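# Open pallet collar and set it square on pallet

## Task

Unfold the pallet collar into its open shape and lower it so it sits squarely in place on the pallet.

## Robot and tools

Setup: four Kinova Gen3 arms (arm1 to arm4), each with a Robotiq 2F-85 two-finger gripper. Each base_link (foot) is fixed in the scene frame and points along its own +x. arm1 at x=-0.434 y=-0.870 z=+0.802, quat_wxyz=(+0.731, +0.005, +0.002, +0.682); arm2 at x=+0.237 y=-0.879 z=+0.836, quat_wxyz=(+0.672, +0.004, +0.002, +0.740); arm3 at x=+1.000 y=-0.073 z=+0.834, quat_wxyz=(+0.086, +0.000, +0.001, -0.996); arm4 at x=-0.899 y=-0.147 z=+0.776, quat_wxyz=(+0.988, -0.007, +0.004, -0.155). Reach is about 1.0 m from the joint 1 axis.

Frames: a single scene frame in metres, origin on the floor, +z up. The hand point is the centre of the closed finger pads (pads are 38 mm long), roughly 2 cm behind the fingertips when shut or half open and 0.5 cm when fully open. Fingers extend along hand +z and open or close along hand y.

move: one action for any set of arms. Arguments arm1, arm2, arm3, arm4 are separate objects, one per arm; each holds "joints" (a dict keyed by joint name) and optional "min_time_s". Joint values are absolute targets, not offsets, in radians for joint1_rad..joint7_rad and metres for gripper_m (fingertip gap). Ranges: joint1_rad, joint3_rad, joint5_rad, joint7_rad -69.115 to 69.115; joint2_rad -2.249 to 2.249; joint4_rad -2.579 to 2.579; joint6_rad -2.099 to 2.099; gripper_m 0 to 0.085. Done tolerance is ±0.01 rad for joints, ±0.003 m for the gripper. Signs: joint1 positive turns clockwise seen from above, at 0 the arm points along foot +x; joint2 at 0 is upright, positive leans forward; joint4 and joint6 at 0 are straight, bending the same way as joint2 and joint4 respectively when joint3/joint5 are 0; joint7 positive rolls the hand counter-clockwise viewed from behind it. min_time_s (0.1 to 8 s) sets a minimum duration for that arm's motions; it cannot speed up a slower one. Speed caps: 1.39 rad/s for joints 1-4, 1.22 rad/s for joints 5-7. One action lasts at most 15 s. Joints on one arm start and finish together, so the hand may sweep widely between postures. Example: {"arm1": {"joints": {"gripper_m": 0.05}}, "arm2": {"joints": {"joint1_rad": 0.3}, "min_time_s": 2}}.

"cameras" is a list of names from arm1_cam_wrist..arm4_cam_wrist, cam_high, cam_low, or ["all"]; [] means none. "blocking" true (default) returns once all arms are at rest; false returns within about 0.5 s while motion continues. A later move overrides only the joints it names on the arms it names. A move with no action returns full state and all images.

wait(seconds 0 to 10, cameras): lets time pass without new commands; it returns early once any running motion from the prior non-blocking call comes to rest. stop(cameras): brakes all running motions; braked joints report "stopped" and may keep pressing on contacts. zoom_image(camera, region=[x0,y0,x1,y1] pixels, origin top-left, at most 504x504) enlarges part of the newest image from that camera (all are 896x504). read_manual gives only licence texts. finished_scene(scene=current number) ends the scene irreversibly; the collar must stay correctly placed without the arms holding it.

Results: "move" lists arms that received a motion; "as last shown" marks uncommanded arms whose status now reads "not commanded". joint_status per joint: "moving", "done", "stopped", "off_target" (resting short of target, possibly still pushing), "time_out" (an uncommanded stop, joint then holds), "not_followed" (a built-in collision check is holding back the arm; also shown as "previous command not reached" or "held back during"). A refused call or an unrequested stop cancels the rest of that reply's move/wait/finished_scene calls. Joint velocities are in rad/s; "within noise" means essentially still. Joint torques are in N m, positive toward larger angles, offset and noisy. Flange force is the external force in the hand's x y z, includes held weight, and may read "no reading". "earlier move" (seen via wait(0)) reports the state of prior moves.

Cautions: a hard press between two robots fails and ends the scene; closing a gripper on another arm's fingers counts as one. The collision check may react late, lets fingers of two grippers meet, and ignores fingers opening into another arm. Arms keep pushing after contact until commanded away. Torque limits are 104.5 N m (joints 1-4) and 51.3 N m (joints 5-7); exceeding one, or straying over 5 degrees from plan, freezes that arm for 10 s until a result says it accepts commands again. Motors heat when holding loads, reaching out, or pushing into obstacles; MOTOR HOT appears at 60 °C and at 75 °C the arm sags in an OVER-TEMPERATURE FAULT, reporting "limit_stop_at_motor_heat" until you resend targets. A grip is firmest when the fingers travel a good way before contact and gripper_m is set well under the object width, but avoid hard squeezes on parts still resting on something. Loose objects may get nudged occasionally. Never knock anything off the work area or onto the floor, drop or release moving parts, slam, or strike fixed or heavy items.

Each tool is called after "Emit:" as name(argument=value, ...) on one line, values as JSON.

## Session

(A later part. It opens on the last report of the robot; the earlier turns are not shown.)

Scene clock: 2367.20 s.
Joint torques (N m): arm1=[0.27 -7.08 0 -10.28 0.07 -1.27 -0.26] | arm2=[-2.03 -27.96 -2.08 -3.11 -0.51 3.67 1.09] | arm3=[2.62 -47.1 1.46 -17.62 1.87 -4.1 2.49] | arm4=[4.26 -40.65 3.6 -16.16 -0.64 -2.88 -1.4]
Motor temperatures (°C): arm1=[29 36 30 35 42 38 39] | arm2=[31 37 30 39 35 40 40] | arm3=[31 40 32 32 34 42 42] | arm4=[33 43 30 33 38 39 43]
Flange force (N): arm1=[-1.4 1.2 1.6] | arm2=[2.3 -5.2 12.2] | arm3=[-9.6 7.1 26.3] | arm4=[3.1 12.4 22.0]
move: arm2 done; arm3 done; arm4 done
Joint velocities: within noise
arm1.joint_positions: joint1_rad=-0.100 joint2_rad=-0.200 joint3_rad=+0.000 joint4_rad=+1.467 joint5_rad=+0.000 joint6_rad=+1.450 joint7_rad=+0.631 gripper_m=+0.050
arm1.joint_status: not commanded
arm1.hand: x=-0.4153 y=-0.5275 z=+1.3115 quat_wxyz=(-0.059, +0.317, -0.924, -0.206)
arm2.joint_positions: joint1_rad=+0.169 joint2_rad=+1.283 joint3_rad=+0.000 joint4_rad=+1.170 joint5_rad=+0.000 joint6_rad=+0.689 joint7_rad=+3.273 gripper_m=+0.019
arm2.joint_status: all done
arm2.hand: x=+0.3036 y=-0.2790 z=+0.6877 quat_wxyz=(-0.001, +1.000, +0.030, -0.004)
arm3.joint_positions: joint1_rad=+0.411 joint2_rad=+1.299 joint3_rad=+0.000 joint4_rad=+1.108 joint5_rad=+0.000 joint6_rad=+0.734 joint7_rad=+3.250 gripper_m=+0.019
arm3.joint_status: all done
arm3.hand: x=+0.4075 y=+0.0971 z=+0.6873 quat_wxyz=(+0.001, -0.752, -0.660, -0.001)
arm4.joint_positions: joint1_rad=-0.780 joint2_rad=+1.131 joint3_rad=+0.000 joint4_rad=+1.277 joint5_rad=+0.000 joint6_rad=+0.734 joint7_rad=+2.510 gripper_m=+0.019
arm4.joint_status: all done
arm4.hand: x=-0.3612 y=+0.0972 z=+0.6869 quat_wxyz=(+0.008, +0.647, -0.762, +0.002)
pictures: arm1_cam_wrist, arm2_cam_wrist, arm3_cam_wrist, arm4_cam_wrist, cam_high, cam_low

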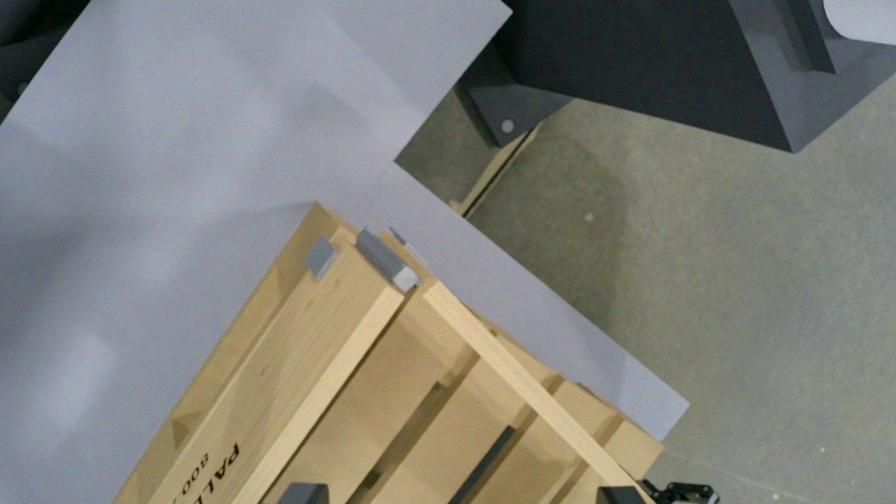

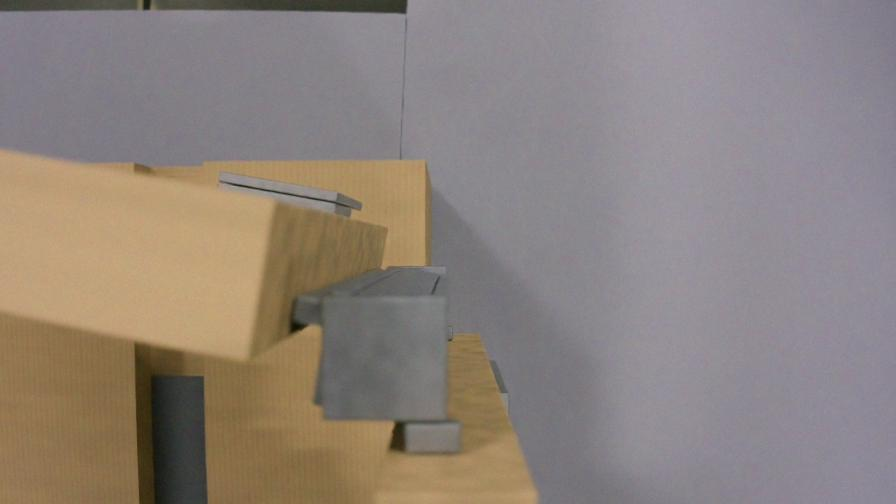

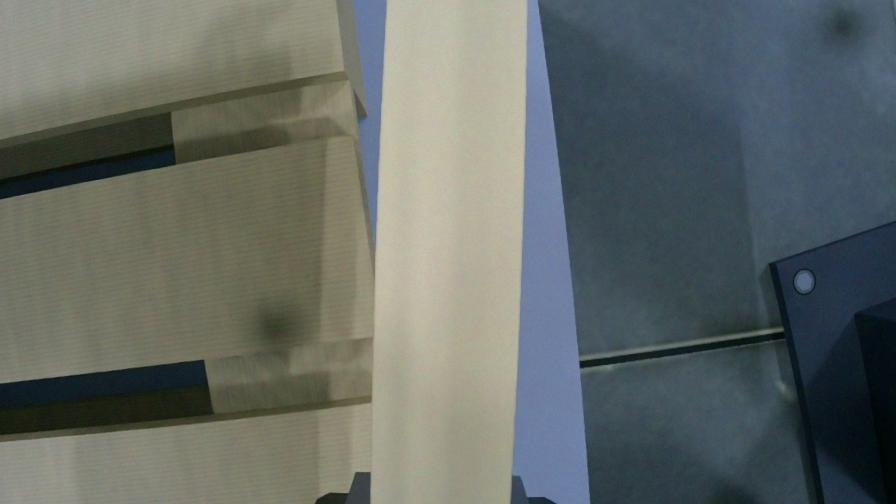

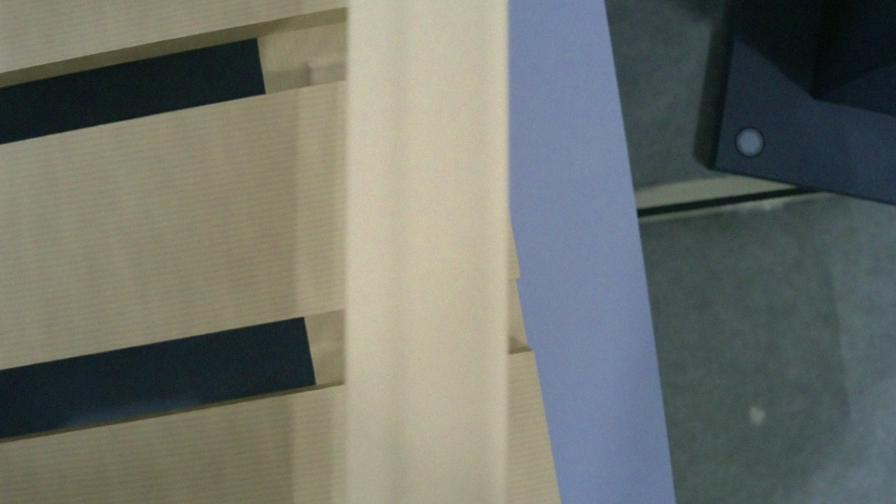

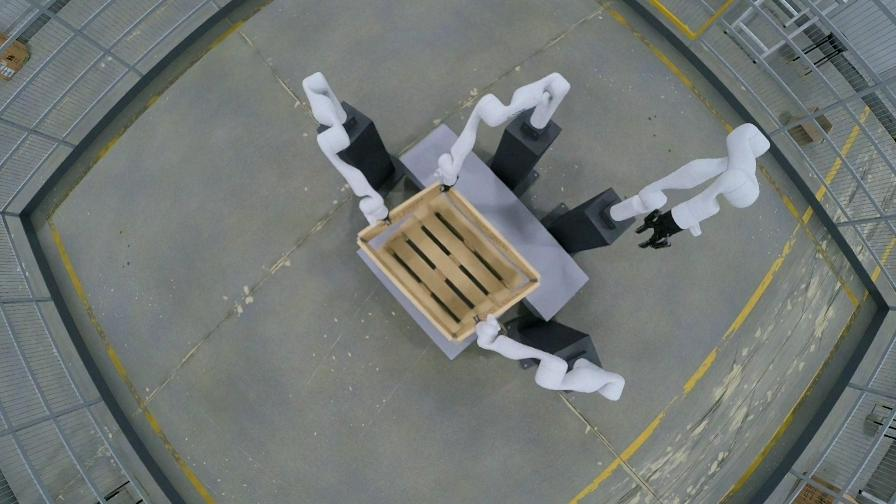

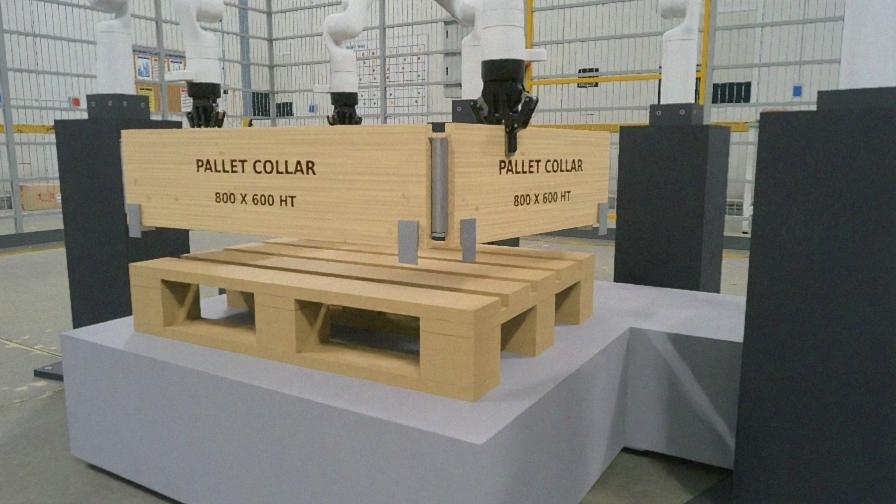

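Emit:
move(arm2={"joints": {"joint1_rad": 0.2143, "joint2_rad": 1.3259, "joint4_rad": 1.0438, "joint6_rad": 0.7719, "joint7_rad": 3.319}, "min_time_s": 4}, arm3={"joints": {"joint1_rad": 0.438, "joint2_rad": 1.3671, "joint4_rad": 0.9168, "joint6_rad": 0.8577, "joint7_rad": 3.4453}, "min_time_s": 4}, arm4={"joints": {"joint1_rad": -0.8462, "joint2_rad": 1.0909, "joint4_rad": 1.3908, "joint6_rad": 0.6599, "joint7_rad": 2.614}, "min_time_s": 4}, cameras=["all"])

Emit:
zoom_image(camera="cam_high", region=[340, 160, 560, 370])

Emit:
zoom_image(camera="cam_low", region=[100, 110, 620, 410])

Scene clock: 2441.00 s.
Joint torques (N m): arm1=[0.15 -7.07 -0.03 -10.25 0.1 -1.34 -0.28] | arm2=[-3.08 -28.08 -2.88 -5.88 -0.98 2.55 1.21] | arm3=[3.89 -40.35 1.74 -6.59 1.85 3.85 2.67] | arm4=[-1.29 -31.11 -2.02 -3.17 -2.55 4.51 -1.3]
Motor temperatures (°C): arm1=[29 35 30 36 42 38 39] | arm2=[31 36 30 39 35 40 40] | arm3=[31 41 31 33 34 42 42] | arm4=[33 44 30 33 38 39 43]
Flange force (N): arm1=[-1.7 1.2 1.3] | arm2=[2.2 3.1 7.3] | arm3=[-4.0 -19.2 29.8] | arm4=[0.5 -9.8 22.6]
move: arm2 done; arm3 done; arm4 done
Joint velocities: within noise
arm1: as last shown
arm2.joint_positions: joint1_rad=+0.214 joint2_rad=+1.326 joint3_rad=+0.000 joint4_rad=+1.044 joint5_rad=+0.000 joint6_rad=+0.772 joint7_rad=+3.319 gripper_m=+0.019
arm2.joint_status: all done
arm2.hand: x=+0.3337 y=-0.2586 z=+0.6875 quat_wxyz=(-0.001, +1.000, +0.030, -0.004)
arm3.joint_positions: joint1_rad=+0.438 joint2_rad=+1.367 joint3_rad=+0.000 joint4_rad=+0.917 joint5_rad=+0.000 joint6_rad=+0.858 joint7_rad=+3.445 gripper_m=+0.019
arm3.joint_status: all done
arm3.hand: x=+0.3796 y=+0.1219 z=+0.6874 quat_wxyz=(+0.001, -0.694, -0.720, -0.001)
arm4.joint_positions: joint1_rad=-0.846 joint2_rad=+1.091 joint3_rad=+0.000 joint4_rad=+1.391 joint5_rad=+0.000 joint6_rad=+0.660 joint7_rad=+2.614 gripper_m=+0.019
arm4.joint_status: all done
arm4.hand: x=-0.4003 y=+0.1192 z=+0.6870 quat_wxyz=(+0.008, +0.709, -0.705, +0.001)
pictures: arm1_cam_wrist, arm2_cam_wrist, arm3_cam_wrist, arm4_cam_wrist, cam_high, cam_low

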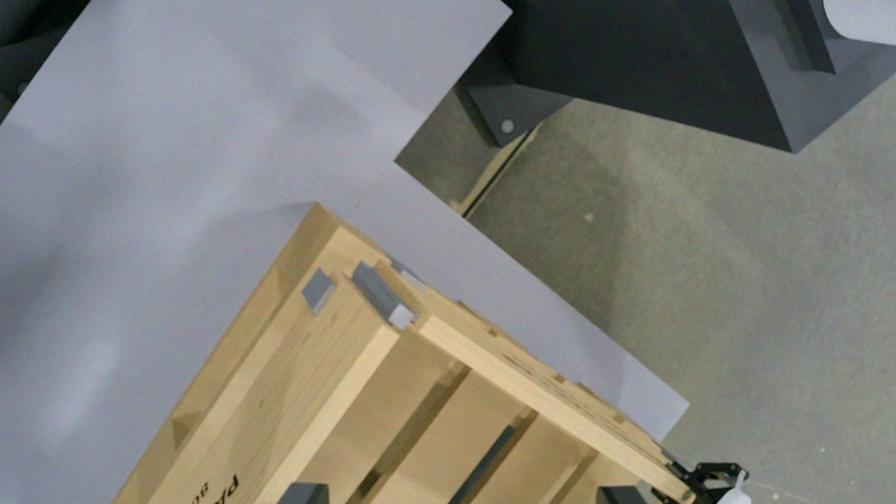

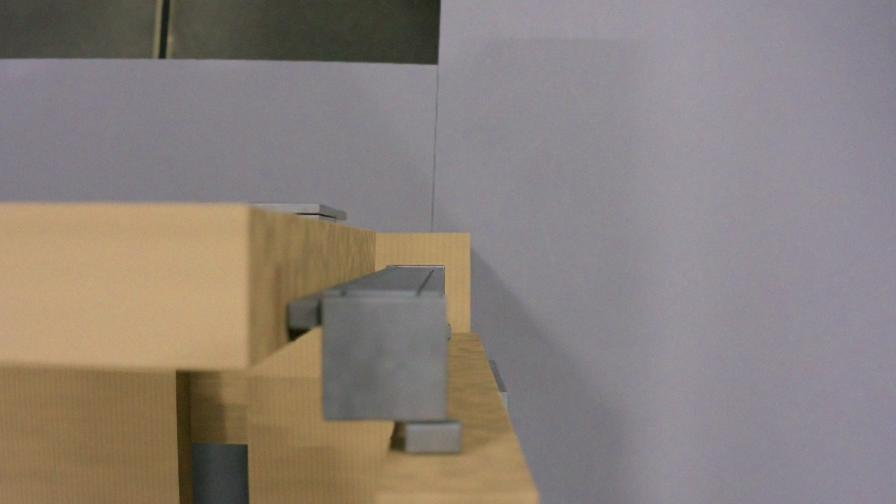

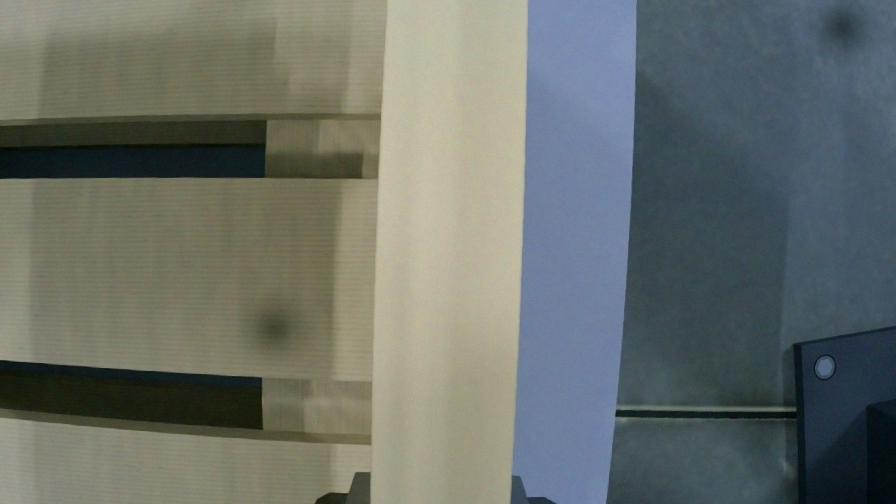

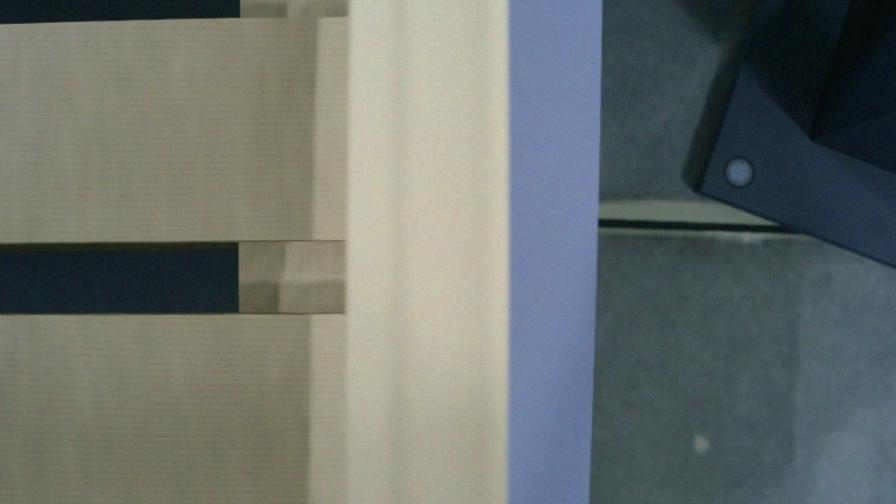

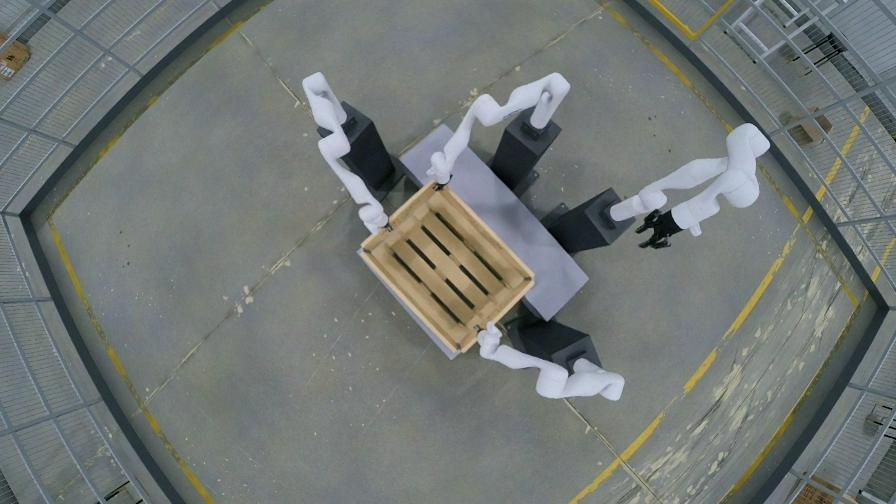

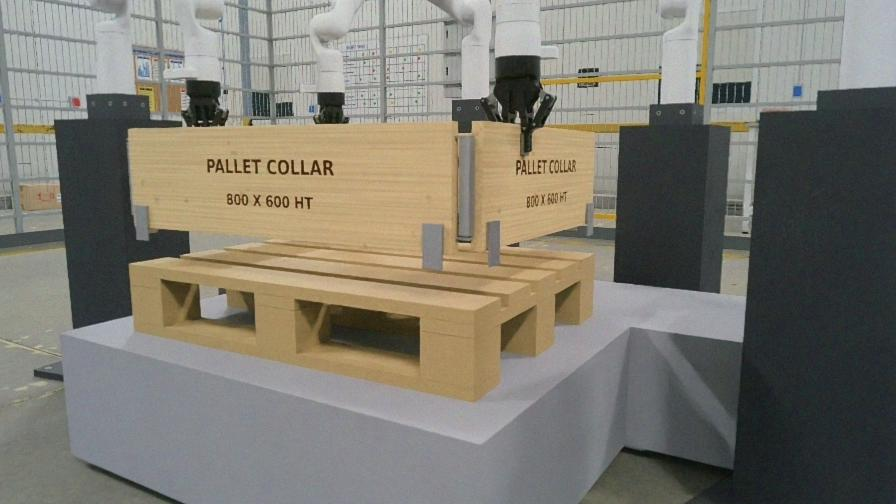

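Scaled by 2.291 from the camera's image (finer frame: 1280x720).

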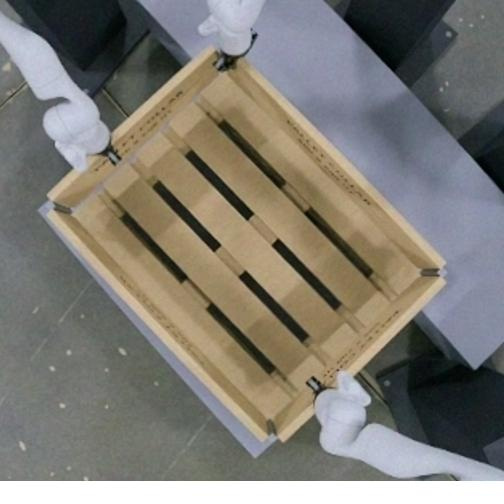

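Region (100, 110, 620, 410) is 520x300 pixels. A region can be at most 504 by 504 pixels.

Emit:
zoom_image(camera="arm1_cam_wrist", region=[240, 170, 480, 350])

Emit:
zoom_image(camera="cam_low", region=[110, 110, 360, 310])

Emit:
zoom_image(camera="cam_low", region=[380, 180, 620, 410])

Scaled by 2.100 from the camera's image (finer frame: 1280x720).

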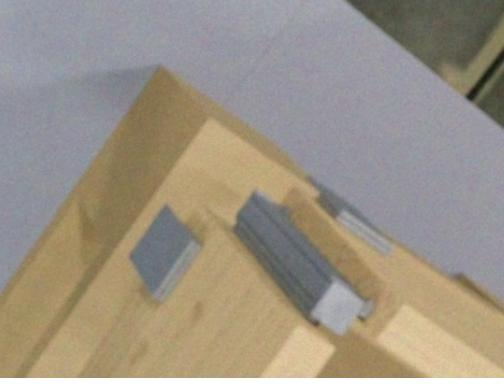

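Scaled by 2.016 from the camera's image (finer frame: 1280x720).

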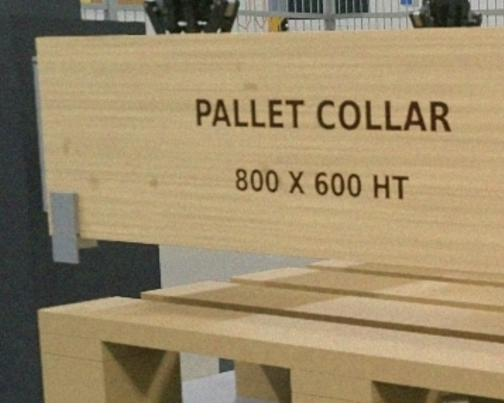

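Scaled by 2.100 from the camera's image (finer frame: 1280x720).

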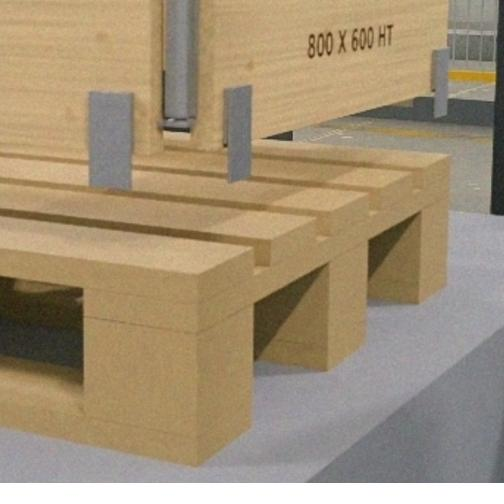

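Emit:
move(arm1={"joints": {"joint1_rad": -0.08, "joint6_rad": 1.05, "joint7_rad": 1.57}, "min_time_s": 2}, cameras=["arm1_cam_wrist"])

Scene clock: 2560.83 s.
Joint torques (N m): arm1=[0.15 -8.07 0.05 -11.28 0.1 -2.28 -0.23] | arm2=[-3.02 -28.08 -2.85 -5.79 -1.02 2.55 1.21] | arm3=[3.93 -40.37 1.75 -6.57 1.83 3.84 2.66] | arm4=[-1.28 -31.06 -2.04 -3.13 -2.49 4.55 -1.25]
Motor temperatures (°C): arm1=[29 35 30 36 42 38 39] | arm2=[30 36 30 39 35 40 40] | arm3=[31 40 31 33 34 43 42] | arm4=[33 45 30 33 38 39 43]
Flange force (N): arm1=[-1.0 -0.5 2.2] | arm2=[2.2 2.6 7.4] | arm3=[-3.9 -19.4 29.8] | arm4=[0.4 -9.8 22.6]
move: arm1 done
Joint velocities: within noise
arm1.joint_positions: joint1_rad=-0.080 joint2_rad=-0.200 joint3_rad=+0.000 joint4_rad=+1.467 joint5_rad=+0.000 joint6_rad=+1.050 joint7_rad=+1.570 gripper_m=+0.050
arm1.joint_status: all done
arm1.hand: x=-0.4089 y=-0.4280 z=+1.3843 quat_wxyz=(-0.280, +0.649, -0.645, -0.290)
arm2, arm3, arm4: as last shown

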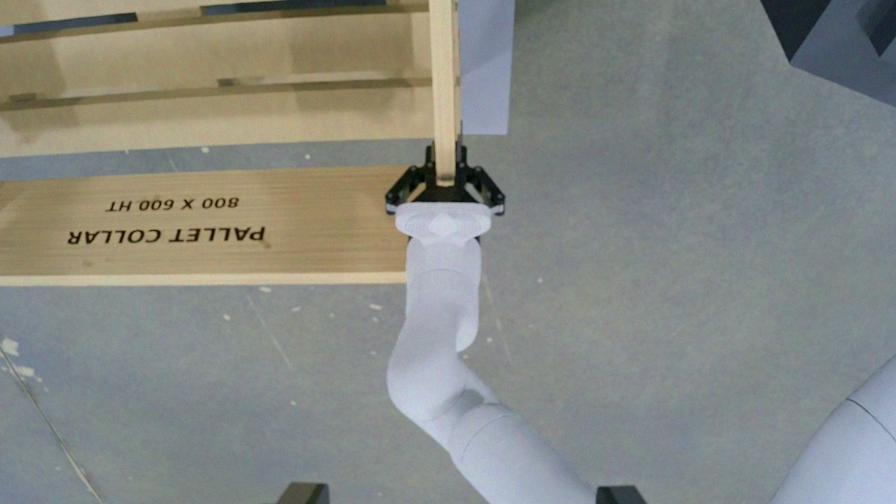

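Emit:
move(arm1={"joints": {"joint1_rad": -0.1, "joint6_rad": 1.45, "joint7_rad": 0.631}, "min_time_s": 2.5}, arm2={"joints": {"joint1_rad": 0.2141, "joint2_rad": 1.327, "joint4_rad": 1.0403, "joint6_rad": 0.7743, "joint7_rad": 3.328}, "min_time_s": 2.5}, arm3={"joints": {"joint1_rad": 0.4378, "joint2_rad": 1.3775, "joint4_rad": 0.8878, "joint6_rad": 0.8763, "joint7_rad": 3.4571}, "min_time_s": 2.5}, arm4={"joints": {"joint1_rad": -0.8388, "joint2_rad": 1.0854, "joint4_rad": 1.4077, "joint6_rad": 0.6485, "joint7_rad": 2.6304}, "min_time_s": 2.5}, cameras=["arm1_cam_wrist", "arm2_cam_wrist", "cam_low"])

Emit:
zoom_image(camera="arm1_cam_wrist", region=[240, 170, 480, 350])

Emit:
zoom_image(camera="arm2_cam_wrist", region=[240, 180, 560, 420])

Scene clock: 2666.53 s.
Joint torques (N m): arm1=[0.18 -7.06 -0.05 -10.28 0.09 -1.3 -0.26] | arm2=[-3.49 -28.12 -3.29 -5.37 -1.15 2.89 1.27] | arm3=[2.03 -46.09 0.55 -12.46 1.56 0.27 2.87] | arm4=[1.14 -33.44 0.67 -7.94 -1.32 1.65 -0.91]
Motor temperatures (°C): arm1=[29 35 30 36 42 38 39] | arm2=[30 36 30 38 35 41 40] | arm3=[31 40 31 32 34 43 42] | arm4=[33 45 30 32 38 39 43]
Flange force (N): arm1=[-1.5 1.1 1.6] | arm2=[3.1 1.5 8.2] | arm3=[-4.1 -10.6 31.1] | arm4=[0.6 1.0 21.1]
move: arm1 done; arm2 done; arm3 done; arm4 done
Joint velocities: within noise
arm1.joint_positions: joint1_rad=-0.100 joint2_rad=-0.200 joint3_rad=+0.000 joint4_rad=+1.467 joint5_rad=+0.000 joint6_rad=+1.450 joint7_rad=+0.631 gripper_m=+0.050
arm1.joint_status: all done
arm1.hand: x=-0.4153 y=-0.5275 z=+1.3115 quat_wxyz=(-0.059, +0.317, -0.924, -0.206)
arm2.joint_positions: joint1_rad=+0.214 joint2_rad=+1.327 joint3_rad=+0.000 joint4_rad=+1.040 joint5_rad=+0.000 joint6_rad=+0.774 joint7_rad=+3.328 gripper_m=+0.019
arm2.joint_status: all done
arm2.hand: x=+0.3337 y=-0.2579 z=+0.6876 quat_wxyz=(-0.001, +0.999, +0.034, -0.004)
arm3.joint_positions: joint1_rad=+0.438 joint2_rad=+1.378 joint3_rad=+0.000 joint4_rad=+0.888 joint5_rad=+0.000 joint6_rad=+0.876 joint7_rad=+3.457 gripper_m=+0.019
arm3.joint_status: all done
arm3.hand: x=+0.3751 y=+0.1230 z=+0.6875 quat_wxyz=(+0.000, -0.689, -0.724, -0.001)
arm4.joint_positions: joint1_rad=-0.839 joint2_rad=+1.085 joint3_rad=+0.000 joint4_rad=+1.408 joint5_rad=+0.000 joint6_rad=+0.649 joint7_rad=+2.630 gripper_m=+0.019
arm4.joint_status: all done
arm4.hand: x=-0.4017 y=+0.1136 z=+0.6869 quat_wxyz=(+0.008, +0.713, -0.702, +0.001)

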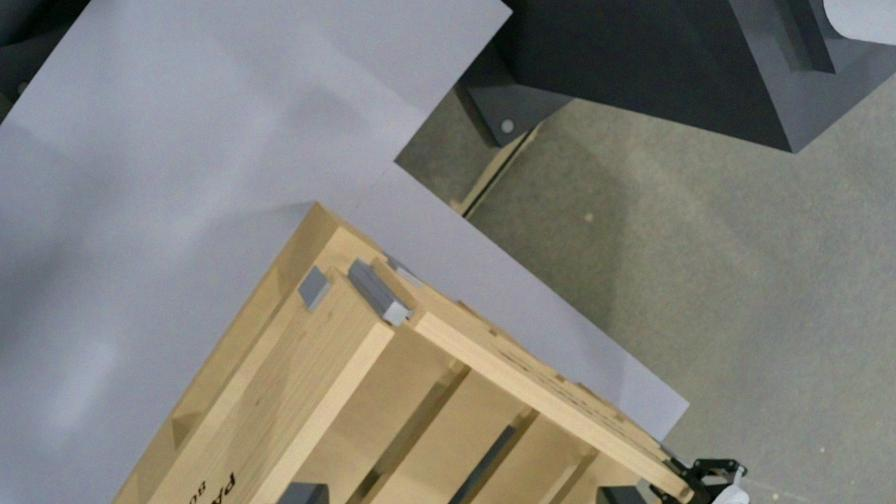

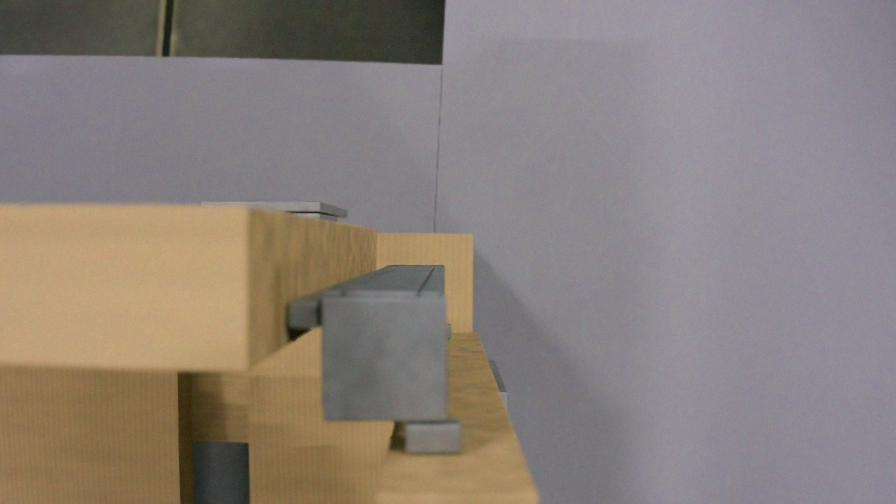

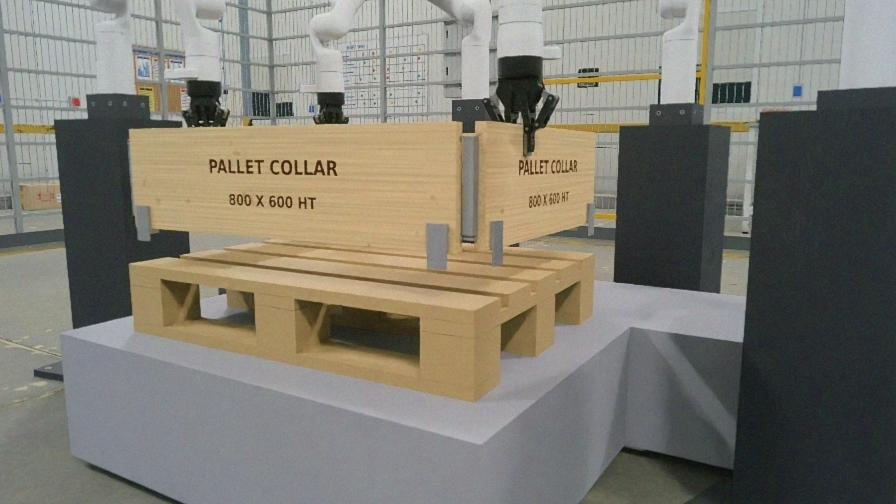

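Scaled by 2.100 from the camera's image (finer frame: 1280x720).

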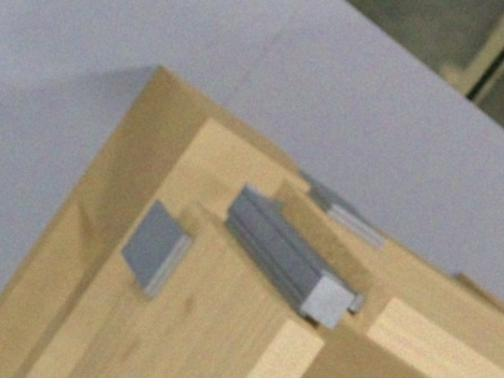

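Scaled by 1.575 from the camera's image (finer frame: 1280x720).

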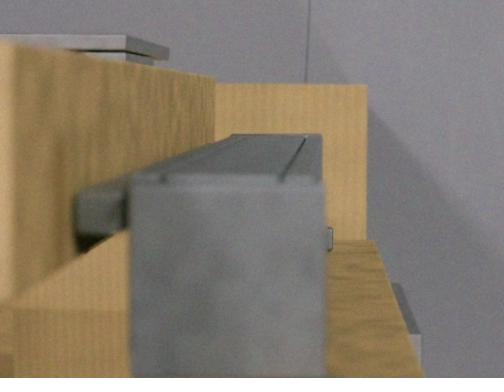

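Emit:
move(arm2={"joints": {"joint2_rad": 1.3876, "joint4_rad": 1.0037, "joint6_rad": 0.7503}, "min_time_s": 2.5}, arm3={"joints": {"joint2_rad": 1.4384, "joint4_rad": 0.8473, "joint6_rad": 0.8559}, "min_time_s": 2.5}, arm4={"joints": {"joint2_rad": 1.144, "joint4_rad": 1.3916, "joint6_rad": 0.606}, "min_time_s": 2.5}, cameras=["arm1_cam_wrist", "arm2_cam_wrist", "cam_low"])

Emit:
zoom_image(camera="cam_low", region=[110, 130, 360, 330])

Emit:
zoom_image(camera="cam_low", region=[380, 180, 620, 410])

Emit:
zoom_image(camera="arm1_cam_wrist", region=[240, 170, 480, 350])

Emit:
zoom_image(camera="arm2_cam_wrist", region=[240, 180, 560, 420])

Scene clock: 2728.07 s.
Joint torques (N m): arm1=[0.14 -7.02 0.05 -10.31 0.06 -1.3 -0.26] | arm2=[-3.51 -27.34 -3.31 -4.51 -1.22 3.22 1.1] | arm3=[3.45 -44.62 1.8 -10.71 2.04 1.19 2.92] | arm4=[0.45 -33.02 0.03 -6.1 -1.44 2.31 -0.95]
Motor temperatures (°C): arm1=[29 34 30 36 42 38 39] | arm2=[30 36 30 38 35 41 40] | arm3=[31 41 31 33 34 43 42] | arm4=[33 46 30 32 38 39 43]
Flange force (N): arm1=[-1.2 1.1 1.6] | arm2=[3.5 0.8 7.5] | arm3=[-5.3 -13.9 31.2] | arm4=[0.4 -2.2 21.6]
move: arm2 done; arm3 done; arm4 done
Joint velocities: within noise
arm1: as last shown
arm2.joint_positions: joint1_rad=+0.214 joint2_rad=+1.388 joint3_rad=+0.000 joint4_rad=+1.004 joint5_rad=+0.000 joint6_rad=+0.750 joint7_rad=+3.328 gripper_m=+0.019
arm2.joint_status: all done
arm2.hand: x=+0.3334 y=-0.2579 z=+0.6574 quat_wxyz=(-0.001, +0.999, +0.034, -0.004)
arm3.joint_positions: joint1_rad=+0.438 joint2_rad=+1.438 joint3_rad=+0.000 joint4_rad=+0.847 joint5_rad=+0.000 joint6_rad=+0.856 joint7_rad=+3.457 gripper_m=+0.019
arm3.joint_status: all done
arm3.hand: x=+0.3751 y=+0.1230 z=+0.6574 quat_wxyz=(+0.001, -0.689, -0.725, -0.001)
arm4.joint_positions: joint1_rad=-0.839 joint2_rad=+1.144 joint3_rad=+0.000 joint4_rad=+1.392 joint5_rad=+0.000 joint6_rad=+0.606 joint7_rad=+2.630 gripper_m=+0.019
arm4.joint_status: all done
arm4.hand: x=-0.4019 y=+0.1132 z=+0.6570 quat_wxyz=(+0.008, +0.713, -0.702, +0.001)

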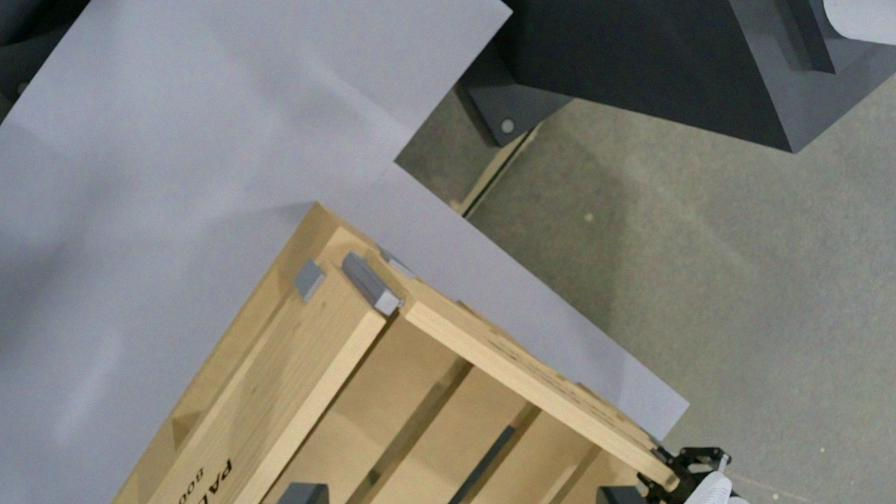

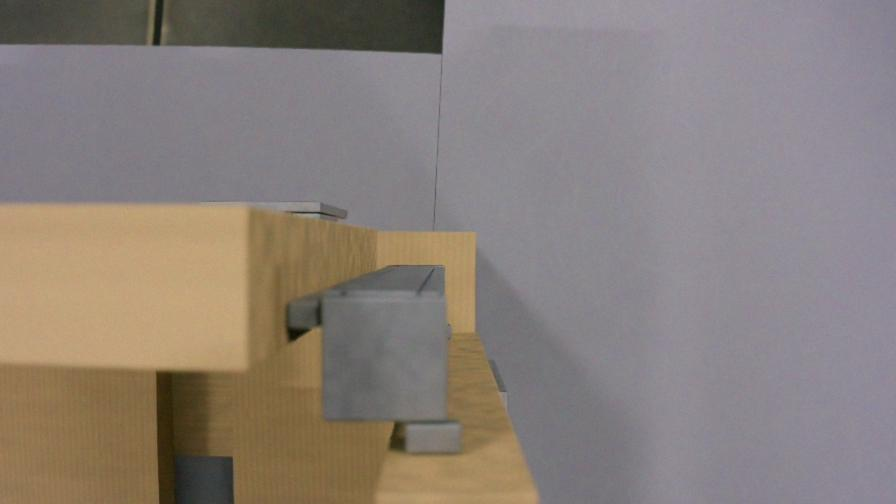

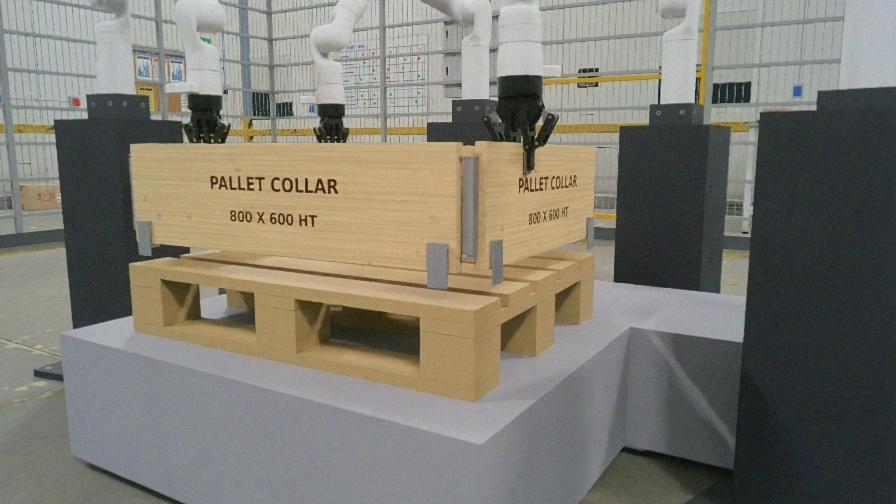

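Scaled by 2.016 from the camera's image (finer frame: 1280x720).

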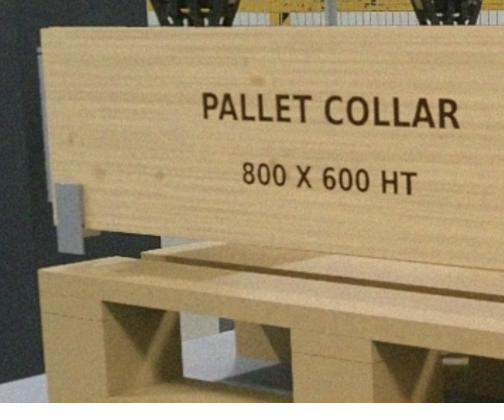

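Scaled by 2.100 from the camera's image (finer frame: 1280x720).

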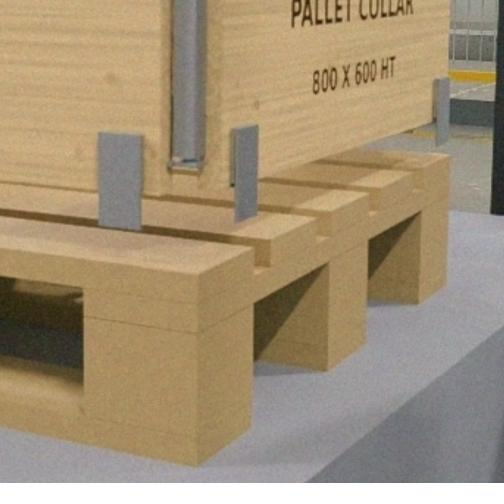

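Scaled by 2.100 from the camera's image (finer frame: 1280x720).

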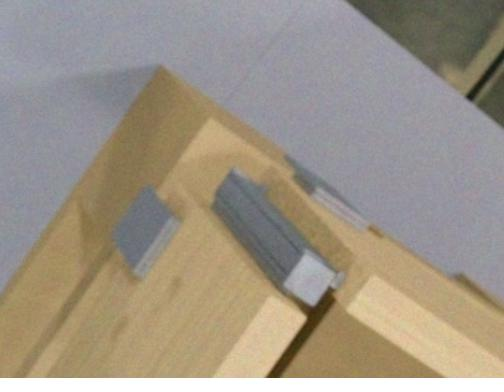

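Scaled by 1.575 from the camera's image (finer frame: 1280x720).

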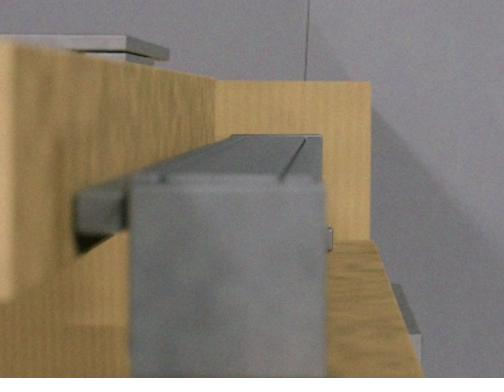

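Emit:
move(arm2={"joints":{"joint2_rad":1.4294,"joint4_rad":0.9741,"joint6_rad":0.7381},"min_time_s":2.5}, arm3={"joints":{"joint2_rad":1.4808,"joint4_rad":0.8146,"joint6_rad":0.8462},"min_time_s":2.5}, arm4={"joints":{"joint2_rad":1.1841,"joint4_rad":1.3770,"joint6_rad":0.5805},"min_time_s":2.5}, cameras=["arm1_cam_wrist","arm2_cam_wrist","cam_low"])

Scene clock: 2798.17 s.
Joint torques (N m): arm1=[0.15 -7.05 -0.01 -10.28 0.1 -1.29 -0.22] | arm2=[-3.52 -27.12 -3.35 -4.26 -1.25 3.29 1.05] | arm3=[3.98 -43.66 2.28 -9.71 2.26 1.72 2.94] | arm4=[0.18 -32.58 -0.42 -5.02 -1.6 2.78 -1.01]
Motor temperatures (°C): arm1=[29 34 30 36 42 38 39] | arm2=[30 36 30 38 35 40 40] | arm3=[31 41 31 33 34 43 42] | arm4=[33 44 30 32 38 39 43]
Flange force (N): arm1=[-1.4 1.2 1.6] | arm2=[3.7 0.8 7.1] | arm3=[-5.6 -15.6 31.2] | arm4=[0.4 -3.4 21.7]
move: arm2 done; arm3 done; arm4 done
Joint velocities: within noise
arm1: as last shown
arm2.joint_positions: joint1_rad=+0.214 joint2_rad=+1.429 joint3_rad=+0.000 joint4_rad=+0.974 joint5_rad=+0.000 joint6_rad=+0.738 joint7_rad=+3.328 gripper_m=+0.019
arm2.joint_status: all done
arm2.hand: x=+0.3333 y=-0.2578 z=+0.6375 quat_wxyz=(-0.001, +0.999, +0.034, -0.004)
arm3.joint_positions: joint1_rad=+0.438 joint2_rad=+1.481 joint3_rad=+0.000 joint4_rad=+0.815 joint5_rad=+0.000 joint6_rad=+0.846 joint7_rad=+3.457 gripper_m=+0.019
arm3.joint_status: all done
arm3.hand: x=+0.3751 y=+0.1231 z=+0.6374 quat_wxyz=(+0.000, -0.689, -0.724, -0.001)
arm4.joint_positions: joint1_rad=-0.839 joint2_rad=+1.184 joint3_rad=+0.000 joint4_rad=+1.377 joint5_rad=+0.000 joint6_rad=+0.581 joint7_rad=+2.630 gripper_m=+0.019
arm4.joint_status: all done
arm4.hand: x=-0.4022 y=+0.1130 z=+0.6370 quat_wxyz=(+0.008, +0.713, -0.702, +0.001)

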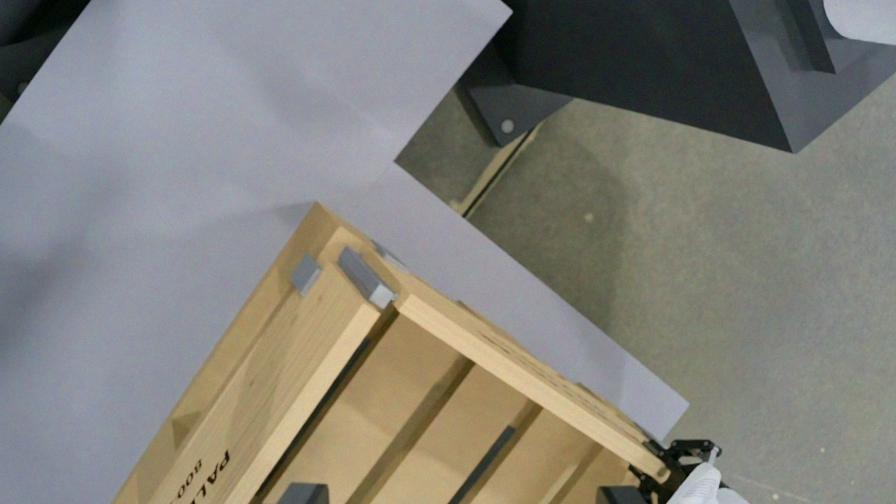

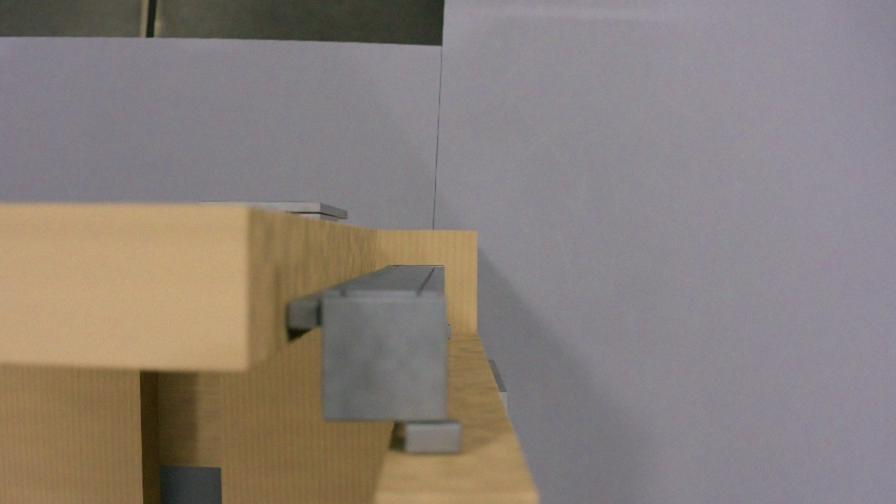

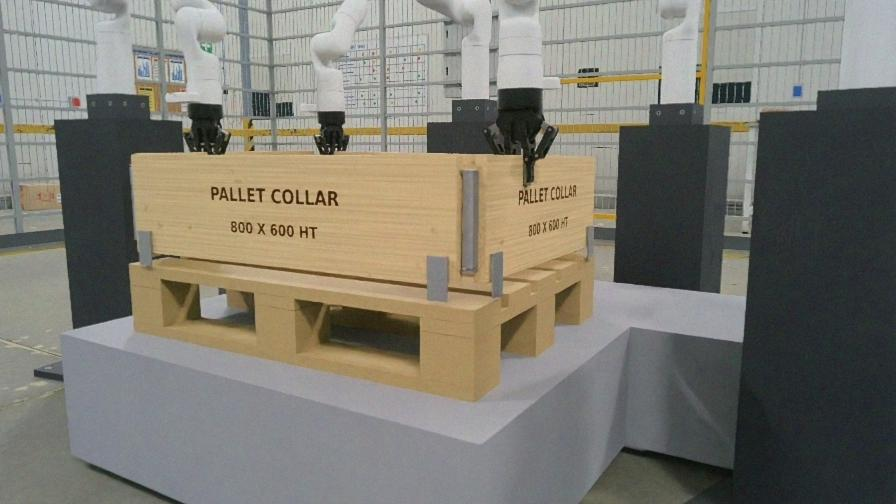

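Emit:
zoom_image(camera="cam_low", region=[400, 200, 620, 330])

Emit:
zoom_image(camera="cam_low", region=[110, 200, 330, 330])

Emit:
zoom_image(camera="arm1_cam_wrist", region=[260, 180, 480, 330])

Scaled by 2.291 from the camera's image (finer frame: 1280x720).

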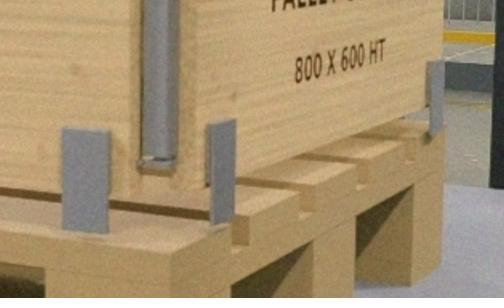

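Scaled by 2.291 from the camera's image (finer frame: 1280x720).

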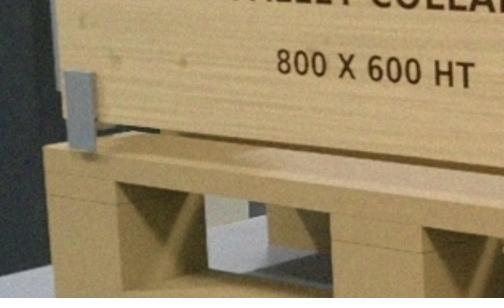

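Scaled by 2.291 from the camera's image (finer frame: 1280x720).

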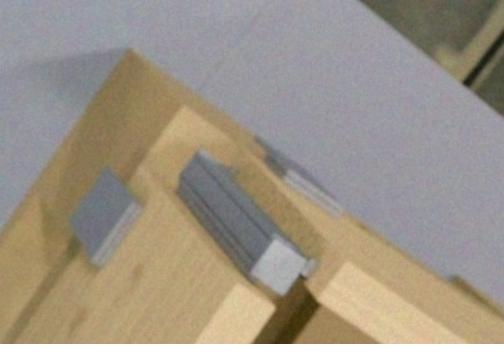

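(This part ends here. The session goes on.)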